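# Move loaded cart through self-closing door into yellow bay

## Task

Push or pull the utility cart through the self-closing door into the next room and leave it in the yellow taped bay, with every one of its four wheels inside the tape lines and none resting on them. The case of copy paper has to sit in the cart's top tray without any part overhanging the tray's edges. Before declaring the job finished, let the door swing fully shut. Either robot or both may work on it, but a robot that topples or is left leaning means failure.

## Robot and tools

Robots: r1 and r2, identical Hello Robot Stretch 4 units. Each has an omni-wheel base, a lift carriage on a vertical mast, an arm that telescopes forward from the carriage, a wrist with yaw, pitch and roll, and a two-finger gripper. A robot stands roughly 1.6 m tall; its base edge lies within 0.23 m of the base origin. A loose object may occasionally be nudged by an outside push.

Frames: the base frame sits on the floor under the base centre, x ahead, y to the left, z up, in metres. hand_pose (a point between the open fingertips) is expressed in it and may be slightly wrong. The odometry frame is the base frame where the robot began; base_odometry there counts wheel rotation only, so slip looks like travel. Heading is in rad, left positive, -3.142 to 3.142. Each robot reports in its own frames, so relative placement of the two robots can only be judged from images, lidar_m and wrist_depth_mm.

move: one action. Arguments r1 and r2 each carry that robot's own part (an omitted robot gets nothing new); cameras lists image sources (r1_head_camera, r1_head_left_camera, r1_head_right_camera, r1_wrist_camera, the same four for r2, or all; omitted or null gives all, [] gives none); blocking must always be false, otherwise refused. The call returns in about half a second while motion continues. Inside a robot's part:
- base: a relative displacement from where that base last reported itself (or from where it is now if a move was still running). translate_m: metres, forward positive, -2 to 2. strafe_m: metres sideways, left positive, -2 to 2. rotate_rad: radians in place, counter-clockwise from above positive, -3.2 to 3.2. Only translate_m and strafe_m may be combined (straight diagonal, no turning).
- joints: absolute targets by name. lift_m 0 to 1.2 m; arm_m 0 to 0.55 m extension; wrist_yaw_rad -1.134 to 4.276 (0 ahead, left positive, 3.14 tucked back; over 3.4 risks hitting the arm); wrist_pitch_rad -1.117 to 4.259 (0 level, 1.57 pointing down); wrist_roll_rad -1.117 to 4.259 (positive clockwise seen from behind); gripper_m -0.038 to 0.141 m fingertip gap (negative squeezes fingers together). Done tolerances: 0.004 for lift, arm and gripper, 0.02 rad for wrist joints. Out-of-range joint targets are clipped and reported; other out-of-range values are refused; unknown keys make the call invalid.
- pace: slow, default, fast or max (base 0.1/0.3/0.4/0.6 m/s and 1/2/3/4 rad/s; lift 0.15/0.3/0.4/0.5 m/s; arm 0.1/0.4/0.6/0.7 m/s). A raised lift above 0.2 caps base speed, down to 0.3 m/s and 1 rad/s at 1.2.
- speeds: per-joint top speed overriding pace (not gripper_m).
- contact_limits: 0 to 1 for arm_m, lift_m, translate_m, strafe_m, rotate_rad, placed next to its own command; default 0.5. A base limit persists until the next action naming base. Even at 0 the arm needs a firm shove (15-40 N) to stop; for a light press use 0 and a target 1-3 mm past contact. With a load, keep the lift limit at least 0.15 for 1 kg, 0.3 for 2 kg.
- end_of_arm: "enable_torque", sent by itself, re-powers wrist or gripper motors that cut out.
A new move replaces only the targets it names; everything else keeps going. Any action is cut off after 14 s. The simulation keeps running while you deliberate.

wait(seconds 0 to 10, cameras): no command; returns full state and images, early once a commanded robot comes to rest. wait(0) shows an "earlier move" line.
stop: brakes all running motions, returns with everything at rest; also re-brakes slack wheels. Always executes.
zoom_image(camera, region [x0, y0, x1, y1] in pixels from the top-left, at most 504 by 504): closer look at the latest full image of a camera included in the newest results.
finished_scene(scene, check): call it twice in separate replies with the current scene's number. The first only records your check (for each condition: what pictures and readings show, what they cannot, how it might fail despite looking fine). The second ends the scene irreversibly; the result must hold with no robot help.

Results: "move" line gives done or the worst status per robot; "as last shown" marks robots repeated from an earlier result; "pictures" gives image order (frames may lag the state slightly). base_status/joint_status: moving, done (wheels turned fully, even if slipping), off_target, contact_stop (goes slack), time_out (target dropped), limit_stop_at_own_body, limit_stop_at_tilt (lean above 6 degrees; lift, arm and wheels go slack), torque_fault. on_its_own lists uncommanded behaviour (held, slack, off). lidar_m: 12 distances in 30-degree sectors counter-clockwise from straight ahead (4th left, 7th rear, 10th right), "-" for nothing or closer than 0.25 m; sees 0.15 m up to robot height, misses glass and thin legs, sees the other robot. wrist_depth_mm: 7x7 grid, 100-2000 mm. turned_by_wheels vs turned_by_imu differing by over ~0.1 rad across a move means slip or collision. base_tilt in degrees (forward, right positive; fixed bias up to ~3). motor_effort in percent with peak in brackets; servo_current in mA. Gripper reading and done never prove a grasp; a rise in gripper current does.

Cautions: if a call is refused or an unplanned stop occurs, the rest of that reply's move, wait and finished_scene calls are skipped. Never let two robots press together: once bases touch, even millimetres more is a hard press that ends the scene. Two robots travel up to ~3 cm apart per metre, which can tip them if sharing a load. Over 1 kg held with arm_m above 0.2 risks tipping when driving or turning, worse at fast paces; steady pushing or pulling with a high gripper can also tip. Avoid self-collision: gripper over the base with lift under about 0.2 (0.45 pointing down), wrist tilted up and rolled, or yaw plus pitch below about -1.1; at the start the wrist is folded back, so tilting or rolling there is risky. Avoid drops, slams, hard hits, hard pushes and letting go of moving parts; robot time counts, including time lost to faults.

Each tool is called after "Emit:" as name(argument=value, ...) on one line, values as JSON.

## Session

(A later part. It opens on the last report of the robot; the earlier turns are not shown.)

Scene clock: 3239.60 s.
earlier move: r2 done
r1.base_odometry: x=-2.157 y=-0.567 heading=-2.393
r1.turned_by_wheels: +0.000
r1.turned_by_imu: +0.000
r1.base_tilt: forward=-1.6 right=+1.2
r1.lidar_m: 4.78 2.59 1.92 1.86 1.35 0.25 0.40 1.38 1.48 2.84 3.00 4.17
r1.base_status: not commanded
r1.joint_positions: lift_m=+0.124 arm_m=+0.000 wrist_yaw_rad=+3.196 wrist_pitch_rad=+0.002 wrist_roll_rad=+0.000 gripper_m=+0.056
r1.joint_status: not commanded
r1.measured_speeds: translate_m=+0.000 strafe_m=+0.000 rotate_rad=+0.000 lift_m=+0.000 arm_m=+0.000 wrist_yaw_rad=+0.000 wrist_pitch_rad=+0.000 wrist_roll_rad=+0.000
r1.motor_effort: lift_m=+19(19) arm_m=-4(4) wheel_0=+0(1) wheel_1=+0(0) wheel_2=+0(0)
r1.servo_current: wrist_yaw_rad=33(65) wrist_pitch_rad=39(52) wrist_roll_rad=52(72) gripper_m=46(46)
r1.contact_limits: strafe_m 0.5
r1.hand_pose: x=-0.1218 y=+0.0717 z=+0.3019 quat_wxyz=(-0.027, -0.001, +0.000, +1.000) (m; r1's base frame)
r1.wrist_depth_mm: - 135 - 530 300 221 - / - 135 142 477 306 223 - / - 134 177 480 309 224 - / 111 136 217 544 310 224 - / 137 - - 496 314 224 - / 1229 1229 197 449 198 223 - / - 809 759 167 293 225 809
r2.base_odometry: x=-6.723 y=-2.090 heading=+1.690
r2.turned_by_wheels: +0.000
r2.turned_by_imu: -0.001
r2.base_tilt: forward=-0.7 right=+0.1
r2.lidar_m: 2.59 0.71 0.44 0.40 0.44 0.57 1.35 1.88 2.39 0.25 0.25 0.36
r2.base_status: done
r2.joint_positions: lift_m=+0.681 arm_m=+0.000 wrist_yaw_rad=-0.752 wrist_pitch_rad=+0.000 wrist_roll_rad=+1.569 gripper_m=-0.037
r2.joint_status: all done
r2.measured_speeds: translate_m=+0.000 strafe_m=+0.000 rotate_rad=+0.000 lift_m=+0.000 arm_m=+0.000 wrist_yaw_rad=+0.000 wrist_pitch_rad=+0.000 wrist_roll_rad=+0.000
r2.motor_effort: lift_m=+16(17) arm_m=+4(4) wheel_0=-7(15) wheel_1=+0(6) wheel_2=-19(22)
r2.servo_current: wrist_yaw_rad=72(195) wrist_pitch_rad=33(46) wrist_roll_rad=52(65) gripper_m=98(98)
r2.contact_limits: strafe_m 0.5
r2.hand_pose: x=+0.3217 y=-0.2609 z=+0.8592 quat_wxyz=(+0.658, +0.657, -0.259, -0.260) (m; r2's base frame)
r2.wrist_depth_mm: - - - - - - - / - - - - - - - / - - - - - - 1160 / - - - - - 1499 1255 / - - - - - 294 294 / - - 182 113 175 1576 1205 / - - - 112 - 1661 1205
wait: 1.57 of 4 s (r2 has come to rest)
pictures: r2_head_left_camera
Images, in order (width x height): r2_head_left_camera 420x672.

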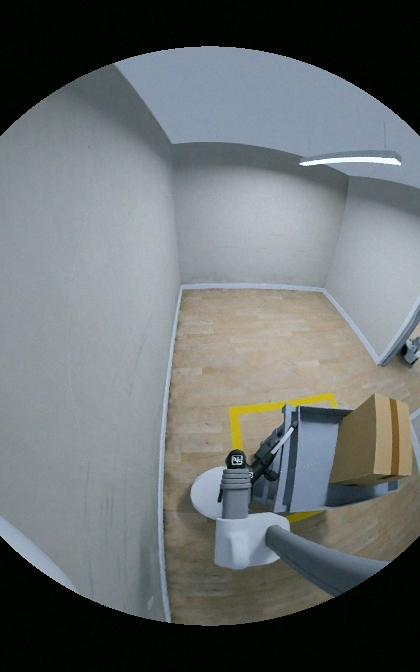

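Emit:
move(r2={"joints": {"gripper_m": 0.08}}, blocking=false, cameras=[])

Emit:
wait(seconds=4, cameras=[])

Emit:
move(r2={"base": {"translate_m": -0.13, "strafe_m": 0.105}, "pace": "slow", "contact_limits": {"translate_m": 0.4}}, blocking=false, cameras=[])

Emit:
wait(seconds=4, cameras=["r2_head_left_camera"])

Scene clock: 3272.23 s.
move: r2 moving
r1.base_odometry: x=-2.157 y=-0.567 heading=-2.393
r1.turned_by_wheels: +0.000
r1.turned_by_imu: +0.000
r1.base_tilt: forward=-1.6 right=+1.3
r1.lidar_m: 4.77 2.61 1.94 1.87 1.36 0.25 0.38 1.39 1.50 2.83 3.02 4.19
r1.base_status: not commanded
r1.joint_positions: lift_m=+0.124 arm_m=+0.000 wrist_yaw_rad=+3.196 wrist_pitch_rad=+0.002 wrist_roll_rad=+0.000 gripper_m=+0.056
r1.joint_status: not commanded
r1.measured_speeds: translate_m=+0.000 strafe_m=+0.000 rotate_rad=+0.000 lift_m=+0.000 arm_m=+0.000 wrist_yaw_rad=+0.000 wrist_pitch_rad=+0.000 wrist_roll_rad=+0.000
r1.motor_effort: lift_m=+19(19) arm_m=-4(4) wheel_0=+0(0) wheel_1=+0(0) wheel_2=+0(0)
r1.servo_current: wrist_yaw_rad=46(65) wrist_pitch_rad=33(46) wrist_roll_rad=46(59) gripper_m=46(46)
r1.contact_limits: strafe_m 0.5
r1.hand_pose: x=-0.1218 y=+0.0717 z=+0.3019 quat_wxyz=(-0.027, -0.001, +0.000, +1.000) (m; r1's base frame)
r1.wrist_depth_mm: - 135 - 525 301 222 - / - 135 142 477 306 223 - / - 134 177 484 307 224 - / 111 136 217 549 310 224 - / 137 - - 496 312 224 - / 1229 1229 196 449 199 222 - / - 809 759 167 294 225 809
r2.base_odometry: x=-6.724 y=-2.090 heading=+1.691
r2.turned_by_wheels: +0.001
r2.turned_by_imu: +0.001
r2.base_tilt: forward=-0.8 right=+0.1
r2.lidar_m: 2.60 0.69 0.43 0.39 0.42 0.57 1.36 1.85 2.41 0.25 0.25 0.38
r2.base_status: not commanded
r2.joint_positions: lift_m=+0.681 arm_m=+0.000 wrist_yaw_rad=-0.754 wrist_pitch_rad=+0.000 wrist_roll_rad=+1.569 gripper_m=-0.012
r2.joint_status: gripper_m moving
r2.measured_speeds: translate_m=+0.000 strafe_m=+0.000 rotate_rad=+0.001 lift_m=+0.000 arm_m=+0.000 wrist_yaw_rad=+0.000 wrist_pitch_rad=+0.000 wrist_roll_rad=+0.000
r2.motor_effort: lift_m=+16(17) arm_m=+4(4) wheel_0=-4(7) wheel_1=+0(1) wheel_2=-15(19)
r2.servo_current: wrist_yaw_rad=72(85) wrist_pitch_rad=39(46) wrist_roll_rad=46(52) gripper_m=91(91)
r2.contact_limits: strafe_m 0.5
r2.hand_pose: x=+0.3214 y=-0.2611 z=+0.8592 quat_wxyz=(+0.658, +0.657, -0.260, -0.261) (m; r2's base frame)
r2.wrist_depth_mm: - - - - - - - / - - - - - - - / - - - - - - 1205 / - - - - - 1464 1229 / - - - - - 297 294 / - - 183 120 173 1661 1205 / - - - 112 - 1808 1229
pictures: none
No camera images: "cameras" was empty.

Scene clock: 3273.57 s.
earlier move: r2 done
r1.base_odometry: x=-2.157 y=-0.567 heading=-2.393
r1.turned_by_wheels: +0.000
r1.turned_by_imu: +0.000
r1.base_tilt: forward=-1.6 right=+1.3
r1.lidar_m: 4.77 2.62 1.92 1.85 1.38 0.25 0.41 1.37 1.51 2.84 2.98 4.18
r1.base_status: not commanded
r1.joint_positions: lift_m=+0.124 arm_m=+0.000 wrist_yaw_rad=+3.196 wrist_pitch_rad=+0.002 wrist_roll_rad=+0.000 gripper_m=+0.056
r1.joint_status: not commanded
r1.measured_speeds: translate_m=+0.000 strafe_m=+0.000 rotate_rad=+0.000 lift_m=+0.000 arm_m=+0.000 wrist_yaw_rad=+0.000 wrist_pitch_rad=+0.000 wrist_roll_rad=+0.000
r1.motor_effort: lift_m=+19(19) arm_m=-4(4) wheel_0=+0(1) wheel_1=+0(0) wheel_2=+0(0)
r1.servo_current: wrist_yaw_rad=46(65) wrist_pitch_rad=46(52) wrist_roll_rad=65(65) gripper_m=39(46)
r1.contact_limits: strafe_m 0.5
r1.hand_pose: x=-0.1218 y=+0.0717 z=+0.3019 quat_wxyz=(-0.027, -0.001, +0.000, +1.000) (m; r1's base frame)
r1.wrist_depth_mm: - 135 - 525 300 221 - / - 135 142 480 306 223 - / - 134 177 484 307 224 - / 111 136 217 549 310 224 - / 137 - - 500 312 224 - / 1205 1229 197 445 200 223 - / - 820 759 167 294 225 809
r2.base_odometry: x=-6.724 y=-2.090 heading=+1.692
r2.turned_by_wheels: +0.001
r2.turned_by_imu: +0.001
r2.base_tilt: forward=-0.7 right=+0.0
r2.lidar_m: 2.55 0.67 0.44 0.40 0.43 0.57 1.34 1.88 2.41 0.25 0.25 0.39
r2.base_status: not commanded
r2.joint_positions: lift_m=+0.681 arm_m=+0.000 wrist_yaw_rad=-0.743 wrist_pitch_rad=+0.000 wrist_roll_rad=+1.569 gripper_m=+0.080
r2.joint_status: all done
r2.measured_speeds: translate_m=+0.000 strafe_m=+0.000 rotate_rad=+0.000 lift_m=+0.000 arm_m=+0.000 wrist_yaw_rad=+0.000 wrist_pitch_rad=+0.000 wrist_roll_rad=+0.000
r2.motor_effort: lift_m=+17(17) arm_m=+4(4) wheel_0=+0(7) wheel_1=+0(1) wheel_2=-5(19)
r2.servo_current: wrist_yaw_rad=46(91) wrist_pitch_rad=33(46) wrist_roll_rad=59(59) gripper_m=52(124)
r2.contact_limits: strafe_m 0.5
r2.hand_pose: x=+0.3242 y=-0.2594 z=+0.8592 quat_wxyz=(+0.660, +0.658, -0.256, -0.257) (m; r2's base frame)
r2.wrist_depth_mm: - - - - - - - / - - - - - - - / - - - - - 148 1205 / - - - - - 1618 1229 / - - - - 262 293 293 / - - 196 140 194 1661 1229 / - - - 112 - 1983 1229
wait: 1.33 of 4 s (r2 has come to rest)
pictures: none
No camera images: "cameras" was empty.

Scene clock: 3274.07 s.
move: r2 moving
r1.base_odometry: x=-2.157 y=-0.567 heading=-2.393
r1.turned_by_wheels: +0.000
r1.turned_by_imu: +0.000
r1.base_tilt: forward=-1.6 right=+1.3
r1.lidar_m: 4.79 2.57 1.92 1.87 1.39 0.25 0.42 1.37 1.51 2.84 2.99 4.19
r1.base_status: not commanded
r1.joint_positions: lift_m=+0.124 arm_m=+0.000 wrist_yaw_rad=+3.196 wrist_pitch_rad=+0.002 wrist_roll_rad=+0.000 gripper_m=+0.056
r1.joint_status: not commanded
r1.measured_speeds: translate_m=+0.000 strafe_m=+0.000 rotate_rad=+0.000 lift_m=+0.000 arm_m=+0.000 wrist_yaw_rad=+0.000 wrist_pitch_rad=+0.000 wrist_roll_rad=+0.000
r1.motor_effort: lift_m=+19(19) arm_m=-4(4) wheel_0=+0(1) wheel_1=+0(0) wheel_2=+0(0)
r1.servo_current: wrist_yaw_rad=52(65) wrist_pitch_rad=33(46) wrist_roll_rad=65(65) gripper_m=39(46)
r1.contact_limits: strafe_m 0.5
r1.hand_pose: x=-0.1218 y=+0.0717 z=+0.3019 quat_wxyz=(-0.027, -0.001, +0.000, +1.000) (m; r1's base frame)
r1.wrist_depth_mm: - 135 - 525 301 221 - / - 135 142 480 306 223 - / - 134 177 484 309 223 - / 111 135 218 544 310 224 - / 137 - - 500 312 224 - / 1229 1205 197 445 198 223 - / - 809 759 167 293 224 820
r2.base_odometry: x=-6.731 y=-2.101 heading=+1.693
r2.turned_by_wheels: +0.001
r2.turned_by_imu: +0.001
r2.base_tilt: forward=-0.7 right=+0.0
r2.lidar_m: 2.46 0.65 0.42 0.38 0.41 0.56 1.31 1.86 2.40 0.25 0.25 0.39
r2.base_status: translate_m moving; strafe_m moving
r2.joint_positions: lift_m=+0.681 arm_m=+0.000 wrist_yaw_rad=-0.743 wrist_pitch_rad=+0.000 wrist_roll_rad=+1.569 gripper_m=+0.080
r2.joint_status: not commanded
r2.measured_speeds: translate_m=-0.042 strafe_m=+0.033 rotate_rad=+0.001 lift_m=+0.000 arm_m=+0.000 wrist_yaw_rad=+0.000 wrist_pitch_rad=+0.000 wrist_roll_rad=+0.000
r2.motor_effort: lift_m=+17(17) arm_m=+4(4) wheel_0=-8(12) wheel_1=+6(6) wheel_2=+9(9)
r2.servo_current: wrist_yaw_rad=39(59) wrist_pitch_rad=39(46) wrist_roll_rad=46(59) gripper_m=52(59)
r2.contact_limits: translate_m 0.4
r2.hand_pose: x=+0.3242 y=-0.2594 z=+0.8592 quat_wxyz=(+0.660, +0.658, -0.256, -0.257) (m; r2's base frame)
r2.wrist_depth_mm: - - - - - - - / - - - - - 124 - / - - - - - 163 1205 / - - - - - 1576 1255 / - - - - 256 307 304 / - - 198 163 195 1661 1229 / - - - 112 - 1983 1229
pictures: none
No camera images: "cameras" was empty.

Scene clock: 3276.47 s.
earlier move: r2 done
r1.base_odometry: x=-2.157 y=-0.567 heading=-2.393
r1.turned_by_wheels: +0.000
r1.turned_by_imu: +0.000
r1.base_tilt: forward=-1.6 right=+1.3
r1.lidar_m: 4.78 2.61 1.92 1.85 1.39 0.25 0.41 1.36 1.52 2.86 2.99 4.18
r1.base_status: not commanded
r1.joint_positions: lift_m=+0.124 arm_m=+0.000 wrist_yaw_rad=+3.196 wrist_pitch_rad=+0.002 wrist_roll_rad=+0.000 gripper_m=+0.056
r1.joint_status: not commanded
r1.measured_speeds: translate_m=+0.000 strafe_m=+0.000 rotate_rad=+0.000 lift_m=+0.000 arm_m=+0.000 wrist_yaw_rad=+0.000 wrist_pitch_rad=+0.000 wrist_roll_rad=+0.000
r1.motor_effort: lift_m=+19(19) arm_m=-4(4) wheel_0=+0(1) wheel_1=+0(1) wheel_2=+0(0)
r1.servo_current: wrist_yaw_rad=39(72) wrist_pitch_rad=39(52) wrist_roll_rad=39(65) gripper_m=33(46)
r1.contact_limits: strafe_m 0.5
r1.hand_pose: x=-0.1218 y=+0.0717 z=+0.3019 quat_wxyz=(-0.027, -0.001, +0.000, +1.000) (m; r1's base frame)
r1.wrist_depth_mm: - 135 - 530 300 221 - / - 135 142 477 307 223 - / - 134 177 484 309 224 - / 111 136 217 544 310 224 - / 137 - - 496 312 224 - / 1229 1229 197 452 199 224 - / - 809 759 167 293 224 809
r2.base_odometry: x=-6.812 y=-2.232 heading=+1.693
r2.turned_by_wheels: +0.000
r2.turned_by_imu: +0.000
r2.base_tilt: forward=-0.7 right=+0.0
r2.lidar_m: 1.85 0.49 0.31 0.28 0.30 0.43 1.00 1.75 2.22 0.29 0.25 0.47
r2.base_status: done
r2.joint_positions: lift_m=+0.681 arm_m=+0.000 wrist_yaw_rad=-0.743 wrist_pitch_rad=+0.000 wrist_roll_rad=+1.569 gripper_m=+0.080
r2.joint_status: not commanded
r2.measured_speeds: translate_m=+0.000 strafe_m=+0.000 rotate_rad=+0.000 lift_m=+0.000 arm_m=+0.000 wrist_yaw_rad=+0.000 wrist_pitch_rad=+0.000 wrist_roll_rad=+0.000
r2.motor_effort: lift_m=+17(17) arm_m=+4(5) wheel_0=-2(12) wheel_1=+4(8) wheel_2=+5(9)
r2.servo_current: wrist_yaw_rad=46(59) wrist_pitch_rad=46(46) wrist_roll_rad=46(65) gripper_m=52(59)
r2.contact_limits: translate_m 0.4
r2.hand_pose: x=+0.3242 y=-0.2594 z=+0.8592 quat_wxyz=(+0.660, +0.658, -0.256, -0.257) (m; r2's base frame)
r2.wrist_depth_mm: - - 452 118 187 647 - / - - - 140 221 1808 - / - - - 178 270 1808 544 / - - - 244 384 1808 508 / - - - 436 459 1537 1205 / - - 198 - 196 1708 1229 / - - - 112 - 1921 1205
wait: 2.40 of 4 s (r2 has come to rest)
pictures: r2_head_left_camera
Images, in order (width x height): r2_head_left_camera 420x672.

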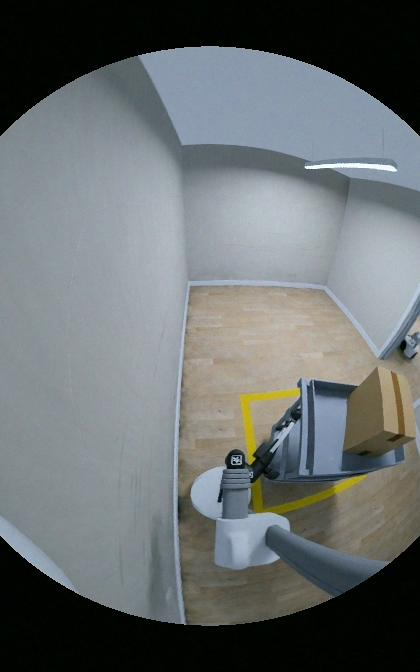

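Emit:
move(r2={"base": {"translate_m": -0.57}, "contact_limits": {"translate_m": 0.4}}, blocking=false, cameras=[])

Emit:
wait(seconds=4, cameras=["r2_head_left_camera"])

Emit:
zoom_image(camera="r2_head_left_camera", region=[220, 350, 380, 490])

Scene clock: 3286.17 s.
move: r2 moving
r1.base_odometry: x=-2.157 y=-0.567 heading=-2.393
r1.turned_by_wheels: +0.000
r1.turned_by_imu: +0.000
r1.base_tilt: forward=-1.6 right=+1.3
r1.lidar_m: 4.76 2.61 1.95 1.87 1.37 0.25 0.42 1.33 1.46 2.85 3.00 4.22
r1.base_status: not commanded
r1.joint_positions: lift_m=+0.124 arm_m=+0.000 wrist_yaw_rad=+3.196 wrist_pitch_rad=+0.002 wrist_roll_rad=+0.000 gripper_m=+0.056
r1.joint_status: not commanded
r1.measured_speeds: translate_m=+0.000 strafe_m=+0.000 rotate_rad=+0.000 lift_m=+0.000 arm_m=+0.000 wrist_yaw_rad=+0.000 wrist_pitch_rad=+0.000 wrist_roll_rad=+0.000
r1.motor_effort: lift_m=+19(19) arm_m=-4(4) wheel_0=+1(1) wheel_1=+0(0) wheel_2=+0(0)
r1.servo_current: wrist_yaw_rad=59(65) wrist_pitch_rad=46(46) wrist_roll_rad=46(59) gripper_m=46(46)
r1.contact_limits: strafe_m 0.5
r1.hand_pose: x=-0.1218 y=+0.0717 z=+0.3019 quat_wxyz=(-0.027, -0.001, +0.000, +1.000) (m; r1's base frame)
r1.wrist_depth_mm: - 135 - 525 300 222 - / - 135 142 480 307 223 - / - 134 177 484 309 224 - / 111 136 216 554 310 224 - / 137 - - 500 314 224 - / 1205 1229 197 449 199 223 - / - 809 759 167 294 224 798
r2.base_odometry: x=-6.808 y=-2.263 heading=+1.692
r2.turned_by_wheels: +0.000
r2.turned_by_imu: +0.000
r2.base_tilt: forward=-0.7 right=+0.1
r2.lidar_m: 1.86 0.50 0.33 0.28 0.30 0.40 1.03 1.72 2.21 0.36 0.27 0.47
r2.base_status: translate_m moving
r2.joint_positions: lift_m=+0.681 arm_m=+0.000 wrist_yaw_rad=-0.743 wrist_pitch_rad=+0.000 wrist_roll_rad=+1.569 gripper_m=+0.080
r2.joint_status: not commanded
r2.measured_speeds: translate_m=-0.122 strafe_m=+0.000 rotate_rad=-0.002 lift_m=+0.000 arm_m=+0.000 wrist_yaw_rad=+0.000 wrist_pitch_rad=+0.000 wrist_roll_rad=+0.000
r2.motor_effort: lift_m=+17(17) arm_m=+4(4) wheel_0=-7(8) wheel_1=-7(8) wheel_2=+12(13)
r2.servo_current: wrist_yaw_rad=39(52) wrist_pitch_rad=39(46) wrist_roll_rad=46(59) gripper_m=52(59)
r2.contact_limits: translate_m 0.4
r2.hand_pose: x=+0.3242 y=-0.2594 z=+0.8592 quat_wxyz=(+0.660, +0.658, -0.256, -0.257) (m; r2's base frame)
r2.wrist_depth_mm: - 477 439 - 180 676 - / - - 549 132 213 668 - / - - - 169 260 1756 569 / - - - 218 375 1808 535 / - - - 430 480 1430 1098 / - - 198 462 196 1708 1255 / - - - 112 - 1983 1229
pictures: none
No camera images: "cameras" was empty.

Scene clock: 3289.03 s.
earlier move: r2 done
r1.base_odometry: x=-2.157 y=-0.567 heading=-2.393
r1.turned_by_wheels: +0.000
r1.turned_by_imu: +0.000
r1.base_tilt: forward=-1.6 right=+1.2
r1.lidar_m: 4.74 2.61 1.94 1.85 1.36 0.25 0.42 1.35 1.51 2.85 3.03 4.20
r1.base_status: not commanded
r1.joint_positions: lift_m=+0.124 arm_m=+0.000 wrist_yaw_rad=+3.196 wrist_pitch_rad=+0.002 wrist_roll_rad=+0.000 gripper_m=+0.056
r1.joint_status: not commanded
r1.measured_speeds: translate_m=+0.000 strafe_m=+0.000 rotate_rad=+0.000 lift_m=+0.000 arm_m=+0.000 wrist_yaw_rad=+0.000 wrist_pitch_rad=+0.000 wrist_roll_rad=+0.000
r1.motor_effort: lift_m=+19(19) arm_m=-4(4) wheel_0=+0(1) wheel_1=+0(0) wheel_2=+0(0)
r1.servo_current: wrist_yaw_rad=59(72) wrist_pitch_rad=46(52) wrist_roll_rad=65(72) gripper_m=39(52)
r1.contact_limits: strafe_m 0.5
r1.hand_pose: x=-0.1218 y=+0.0717 z=+0.3019 quat_wxyz=(-0.027, -0.001, +0.000, +1.000) (m; r1's base frame)
r1.wrist_depth_mm: - 135 - 525 301 220 - / - 135 142 484 306 223 - / - 134 177 484 307 224 - / 111 136 217 549 310 224 - / 137 - - 496 312 224 - / 1229 1229 196 449 199 223 - / - 809 768 167 293 224 809
r2.base_odometry: x=-6.743 y=-2.797 heading=+1.692
r2.turned_by_wheels: +0.000
r2.turned_by_imu: +0.000
r2.base_tilt: forward=-0.7 right=+0.1
r2.lidar_m: 1.60 0.42 0.27 0.25 0.26 0.33 0.83 1.16 1.50 2.50 0.70 0.55
r2.base_status: done
r2.joint_positions: lift_m=+0.681 arm_m=+0.000 wrist_yaw_rad=-0.737 wrist_pitch_rad=+0.000 wrist_roll_rad=+1.570 gripper_m=+0.080
r2.joint_status: not commanded
r2.measured_speeds: translate_m=+0.000 strafe_m=+0.000 rotate_rad=+0.000 lift_m=+0.000 arm_m=+0.000 wrist_yaw_rad=+0.000 wrist_pitch_rad=+0.000 wrist_roll_rad=+0.000
r2.motor_effort: lift_m=+16(17) arm_m=-5(5) wheel_0=-3(11) wheel_1=-3(9) wheel_2=+3(18)
r2.servo_current: wrist_yaw_rad=52(72) wrist_pitch_rad=39(46) wrist_roll_rad=59(59) gripper_m=46(59)
r2.contact_limits: translate_m 0.4
r2.hand_pose: x=+0.3257 y=-0.2586 z=+0.8592 quat_wxyz=(+0.660, +0.659, -0.254, -0.255) (m; r2's base frame)
r2.wrist_depth_mm: - - - - - 1756 1205 / - - - - - - 931 / - - 732 707 - - - / - - 668 661 - - - / - - 691 691 1025 - - / - - 198 439 196 - - / - - - 112 - - 603
wait: 2.87 of 4 s (r2 has come to rest)
pictures: r2_head_left_camera
Images, in order (width x height): r2_head_left_camera 420x672.

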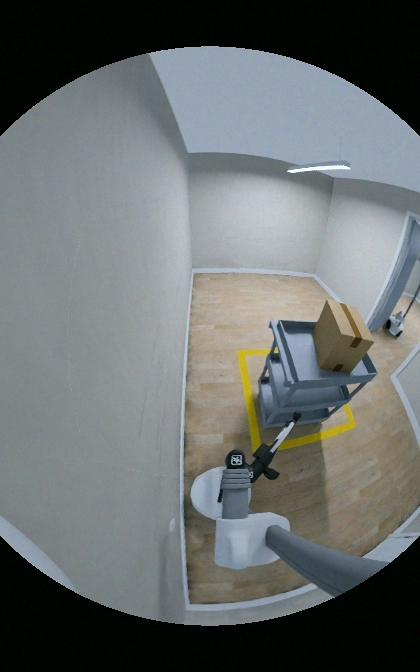

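Scaled by 3.150 from the camera's 420x672 image, which has a finer 600x960 frame.

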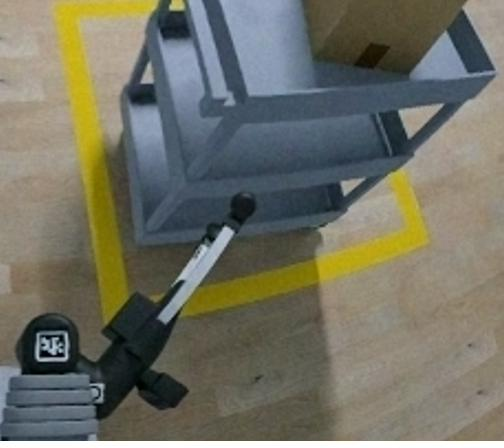

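Emit:
move(r1={"base": {"translate_m": 0.3}}, r2={"base": {"strafe_m": -0.4}, "pace": "slow"}, blocking=false, cameras=[])

Emit:
wait(seconds=5, cameras=["r2_head_left_camera"])

Scene clock: 3311.33 s.
move: r1 moving; r2 moving
r1.base_odometry: x=-2.180 y=-0.588 heading=-2.393
r1.turned_by_wheels: +0.000
r1.turned_by_imu: +0.000
r1.base_tilt: forward=-1.6 right=+1.3
r1.lidar_m: 4.75 2.60 1.94 1.87 0.27 0.25 0.39 1.38 1.54 2.83 2.99 4.17
r1.base_status: translate_m moving
r1.joint_positions: lift_m=+0.124 arm_m=+0.000 wrist_yaw_rad=+3.196 wrist_pitch_rad=+0.002 wrist_roll_rad=+0.000 gripper_m=+0.056
r1.joint_status: not commanded
r1.measured_speeds: translate_m=+0.122 strafe_m=-0.001 rotate_rad=+0.003 lift_m=+0.000 arm_m=+0.000 wrist_yaw_rad=+0.000 wrist_pitch_rad=+0.000 wrist_roll_rad=+0.000
r1.motor_effort: lift_m=+19(19) arm_m=-4(4) wheel_0=+6(6) wheel_1=+5(9) wheel_2=-8(8)
r1.servo_current: wrist_yaw_rad=52(59) wrist_pitch_rad=33(46) wrist_roll_rad=39(65) gripper_m=39(46)
r1.hand_pose: x=-0.1218 y=+0.0717 z=+0.3019 quat_wxyz=(-0.027, -0.001, +0.000, +1.000) (m; r1's base frame)
r1.wrist_depth_mm: - 135 - 517 286 247 - / - 135 142 521 290 249 - / - 134 165 530 291 248 - / 110 135 216 539 293 247 - / 137 - - 549 296 247 - / 1229 1229 197 430 202 250 1008 / - 809 759 167 300 - 809
r2.base_odometry: x=-6.729 y=-2.796 heading=+1.692
r2.turned_by_wheels: +0.000
r2.turned_by_imu: +0.001
r2.base_tilt: forward=-0.7 right=+0.1
r2.lidar_m: 0.99 0.43 0.29 0.25 0.28 0.36 0.92 1.14 1.49 2.48 0.71 0.56
r2.base_status: strafe_m moving
r2.joint_positions: lift_m=+0.681 arm_m=+0.000 wrist_yaw_rad=-0.737 wrist_pitch_rad=+0.000 wrist_roll_rad=+1.570 gripper_m=+0.080
r2.joint_status: not commanded
r2.measured_speeds: translate_m=+0.000 strafe_m=-0.057 rotate_rad=+0.000 lift_m=+0.000 arm_m=+0.000 wrist_yaw_rad=+0.000 wrist_pitch_rad=+0.000 wrist_roll_rad=+0.000
r2.motor_effort: lift_m=+17(17) arm_m=-4(5) wheel_0=+6(8) wheel_1=-7(9) wheel_2=+0(2)
r2.servo_current: wrist_yaw_rad=46(52) wrist_pitch_rad=33(46) wrist_roll_rad=39(59) gripper_m=52(52)
r2.hand_pose: x=+0.3257 y=-0.2586 z=+0.8592 quat_wxyz=(+0.660, +0.659, -0.254, -0.255) (m; r2's base frame)
r2.wrist_depth_mm: - - - - - 1808 1229 / - - - - - - 931 / - - 732 699 - - - / - - 661 647 - - - / - - 647 654 1025 - - / - - 198 439 195 - - / - - - 112 - - 627
pictures: none
No camera images: "cameras" was empty.

Scene clock: 3313.30 s.
earlier move: r1 done; r2 moving
r1.base_odometry: x=-2.377 y=-0.771 heading=-2.393
r1.turned_by_wheels: +0.000
r1.turned_by_imu: +0.000
r1.base_tilt: forward=-1.6 right=+1.3
r1.lidar_m: 4.45 2.57 1.92 1.84 1.77 1.35 0.79 0.55 1.94 2.87 3.02 4.16
r1.base_status: done
r1.joint_positions: lift_m=+0.124 arm_m=+0.000 wrist_yaw_rad=+3.196 wrist_pitch_rad=+0.002 wrist_roll_rad=+0.000 gripper_m=+0.056
r1.joint_status: not commanded
r1.measured_speeds: translate_m=+0.000 strafe_m=+0.000 rotate_rad=+0.000 lift_m=+0.000 arm_m=+0.000 wrist_yaw_rad=+0.000 wrist_pitch_rad=+0.000 wrist_roll_rad=+0.000
r1.motor_effort: lift_m=+19(19) arm_m=-4(4) wheel_0=+1(10) wheel_1=+3(9) wheel_2=+0(10)
r1.servo_current: wrist_yaw_rad=33(59) wrist_pitch_rad=39(52) wrist_roll_rad=46(65) gripper_m=39(46)
r1.hand_pose: x=-0.1218 y=+0.0717 z=+0.3019 quat_wxyz=(-0.027, -0.001, +0.000, +1.000) (m; r1's base frame)
r1.wrist_depth_mm: - 135 - 1430 - - - / - 135 144 1430 - - - / - 132 172 1430 - - - / 110 136 204 1430 - - - / - - - 1464 - - - / - - 190 1205 194 1138 1138 / - 147 750 798 788 - 809
r2.base_odometry: x=-6.541 y=-2.773 heading=+1.692
r2.turned_by_wheels: +0.000
r2.turned_by_imu: +0.000
r2.base_tilt: forward=-0.6 right=+0.1
r2.lidar_m: 0.49 0.72 0.50 0.43 0.46 0.58 1.10 1.15 1.49 2.29 0.69 0.50
r2.base_status: strafe_m moving
r2.joint_positions: lift_m=+0.681 arm_m=+0.000 wrist_yaw_rad=-0.737 wrist_pitch_rad=+0.000 wrist_roll_rad=+1.570 gripper_m=+0.080
r2.joint_status: not commanded
r2.measured_speeds: translate_m=+0.002 strafe_m=-0.102 rotate_rad=-0.010 lift_m=+0.000 arm_m=+0.000 wrist_yaw_rad=+0.000 wrist_pitch_rad=+0.000 wrist_roll_rad=+0.000
r2.motor_effort: lift_m=+16(17) arm_m=-4(5) wheel_0=+7(11) wheel_1=-6(10) wheel_2=-1(2)
r2.servo_current: wrist_yaw_rad=59(59) wrist_pitch_rad=39(46) wrist_roll_rad=46(59) gripper_m=52(59)
r2.hand_pose: x=+0.3257 y=-0.2586 z=+0.8592 quat_wxyz=(+0.660, +0.659, -0.254, -0.255) (m; r2's base frame)
r2.wrist_depth_mm: - - - - - 1756 1205 / - - - - - 1756 1281 / - - - - - - 1160 / - - - 609 - - - / - - 574 564 480 - - / - - 198 525 195 - - / - - 603 112 - - -
wait: 1.97 of 5 s (r1 has come to rest)
pictures: r2_head_left_camera
Images, in order (width x height): r2_head_left_camera 420x672.

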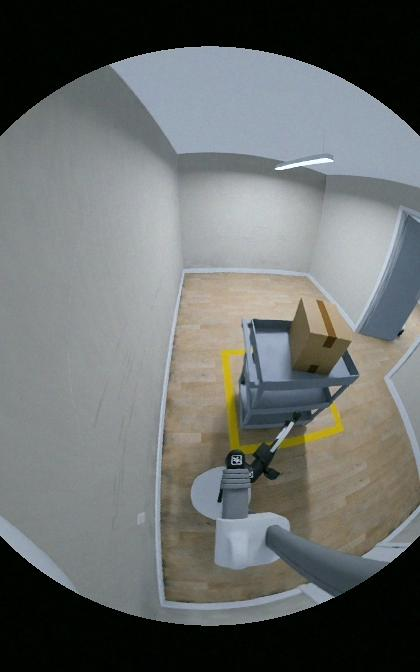

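Emit:
zoom_image(camera="r2_head_left_camera", region=[200, 310, 380, 490])

Emit:
wait(seconds=0, cameras=["r2_head_left_camera"])

Scaled by 2.800 from the camera's 420x672 image, which has a finer 600x960 frame.

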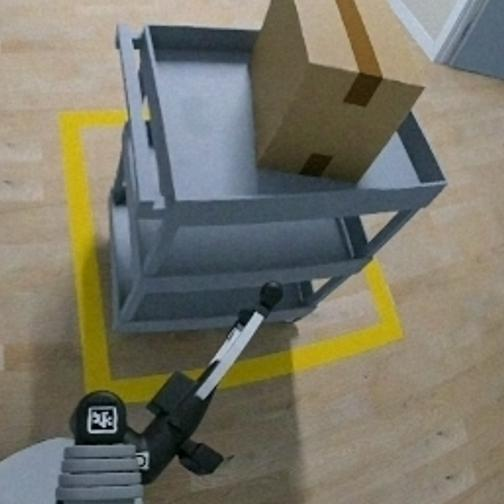

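Scene clock: 3323.27 s.
earlier move: r2 done
r1.base_odometry: x=-2.377 y=-0.771 heading=-2.393
r1.turned_by_wheels: +0.000
r1.turned_by_imu: +0.000
r1.base_tilt: forward=-1.6 right=+1.2
r1.lidar_m: 4.48 2.58 1.90 1.85 1.79 1.35 1.28 1.38 1.95 2.83 3.01 4.17
r1.base_status: done
r1.joint_positions: lift_m=+0.124 arm_m=+0.000 wrist_yaw_rad=+3.196 wrist_pitch_rad=+0.002 wrist_roll_rad=+0.000 gripper_m=+0.056
r1.joint_status: not commanded
r1.measured_speeds: translate_m=+0.000 strafe_m=+0.000 rotate_rad=+0.000 lift_m=+0.000 arm_m=+0.000 wrist_yaw_rad=+0.000 wrist_pitch_rad=+0.000 wrist_roll_rad=+0.000
r1.motor_effort: lift_m=+19(19) arm_m=-4(4) wheel_0=+1(10) wheel_1=+3(9) wheel_2=+0(10)
r1.servo_current: wrist_yaw_rad=65(65) wrist_pitch_rad=46(52) wrist_roll_rad=59(65) gripper_m=46(46)
r1.hand_pose: x=-0.1218 y=+0.0717 z=+0.3019 quat_wxyz=(-0.027, -0.001, +0.000, +1.000) (m; r1's base frame)
r1.wrist_depth_mm: - 135 - 1397 - - - / - 135 144 1430 - - - / - 132 172 1464 - - - / 110 136 204 1430 - - - / 137 - - 1430 - - - / 1229 1229 193 1182 195 1138 1138 / - 809 759 809 788 - 809
r2.base_odometry: x=-6.346 y=-2.749 heading=+1.692
r2.turned_by_wheels: +0.000
r2.turned_by_imu: +0.001
r2.base_tilt: forward=-0.7 right=+0.0
r2.lidar_m: 0.48 1.03 0.69 0.63 0.66 0.88 1.10 1.11 1.46 2.09 0.71 0.53
r2.base_status: done
r2.joint_positions: lift_m=+0.681 arm_m=+0.000 wrist_yaw_rad=-0.737 wrist_pitch_rad=+0.000 wrist_roll_rad=+1.570 gripper_m=+0.080
r2.joint_status: not commanded
r2.measured_speeds: translate_m=+0.000 strafe_m=+0.000 rotate_rad=+0.000 lift_m=+0.000 arm_m=+0.000 wrist_yaw_rad=+0.000 wrist_pitch_rad=+0.000 wrist_roll_rad=+0.000
r2.motor_effort: lift_m=+16(17) arm_m=-5(5) wheel_0=+4(11) wheel_1=-5(10) wheel_2=+0(2)
r2.servo_current: wrist_yaw_rad=52(59) wrist_pitch_rad=39(46) wrist_roll_rad=46(65) gripper_m=52(59)
r2.hand_pose: x=+0.3257 y=-0.2586 z=+0.8592 quat_wxyz=(+0.660, +0.659, -0.254, -0.255) (m; r2's base frame)
r2.wrist_depth_mm: - - - - - 1756 1205 / - - - - - 1756 1205 / - - - - - 1808 1229 / - - - - - - - / - - - - - - - / - - 198 436 195 - - / - 466 462 112 - - -
pictures: r2_head_left_camera
Images, in order (width x height): r2_head_left_camera 420x672.

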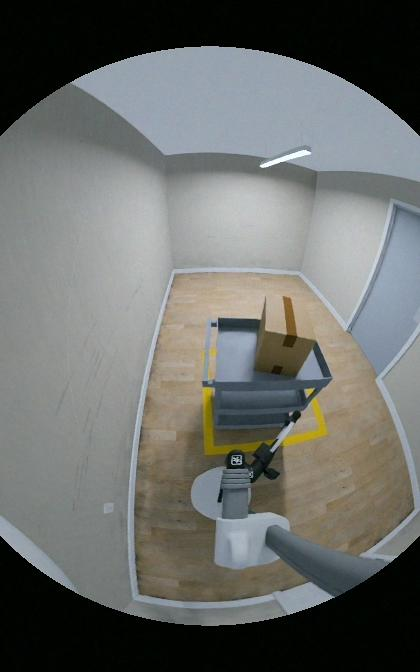

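Emit:
zoom_image(camera="r2_head_left_camera", region=[190, 340, 340, 470])

Scaled by 3.360 from the camera's 420x672 image, which has a finer 600x960 frame.

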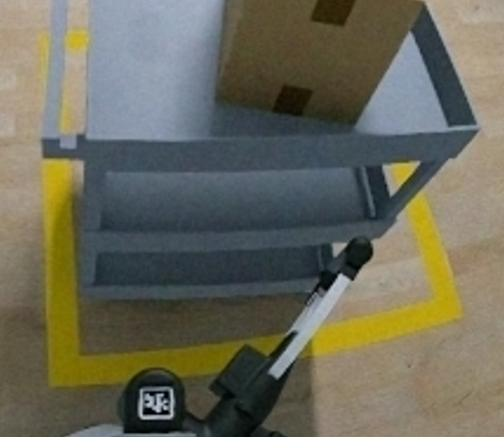

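Emit:
zoom_image(camera="r2_head_left_camera", region=[200, 395, 300, 455])

Scaled by 5.040 from the camera's 420x672 image, which has a finer 600x960 frame.

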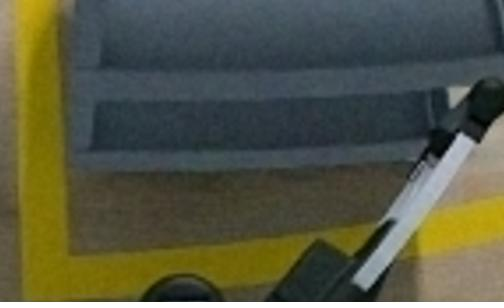

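Emit:
zoom_image(camera="r2_head_left_camera", region=[200, 285, 340, 395])

Scaled by 3.600 from the camera's 420x672 image, which has a finer 600x960 frame.

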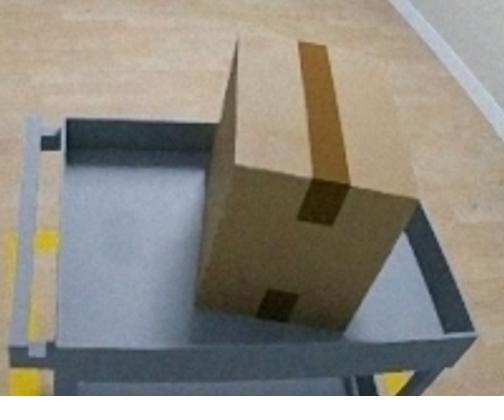

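Emit:
zoom_image(camera="r2_head_left_camera", region=[330, 190, 420, 390])

Scaled by 2.520 from the camera's 420x672 image, which has a finer 600x960 frame.

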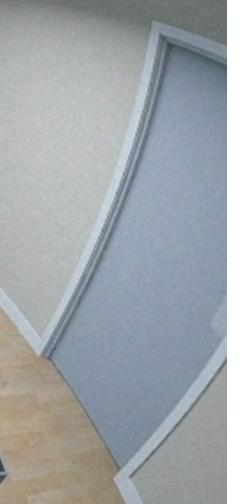

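Emit:
finished_scene(scene=2, check="Cart in bay: the r2 left head camera looks nearly along the N tape. No wheel shows outside the lower shelf's outline; the shelf's N edge lies just inside the N tape, with the wheels further in (hidden, margin estimated 3-5 cm). A floor strip is visible between the shelf and the W tape, the S tape is far from the cart (20-30 cm), and the E margin is estimated at about 28 cm. The wheels' contact patches are mostly hidden, so the N side is the tightest. Box: upright in the top tray, its base within the tray walls, tray floor visible N and S of it and the W rim in front of it; E edge is hidden by the box but is held by the E wall. Door: grey panel flush in its frame, closed; r1 has moved away from it. Robots: both at rest, upright, neither touching the cart.")

This call ended nothing. Check each condition that your pictures could not show: look closer or test it, and mend what is not met. Then call finished_scene again.

Emit:
finished_scene(scene=2, check="Wheels: the earlier view from further N and the current view along the N tape both show no wheel outside the shelf's outline and a floor strip between the shelf and the N and W tape. Wheels estimated at least 3 cm inside N, about 10 cm inside W, over 20 cm inside S and E (estimates; contact patches are mostly hidden, N is the tightest). Box upright in the top tray, base within the walls. Door panel flush and shut in the zoom. Both robots at rest, upright, not touching the cart.")

The scene is finished: the task was done.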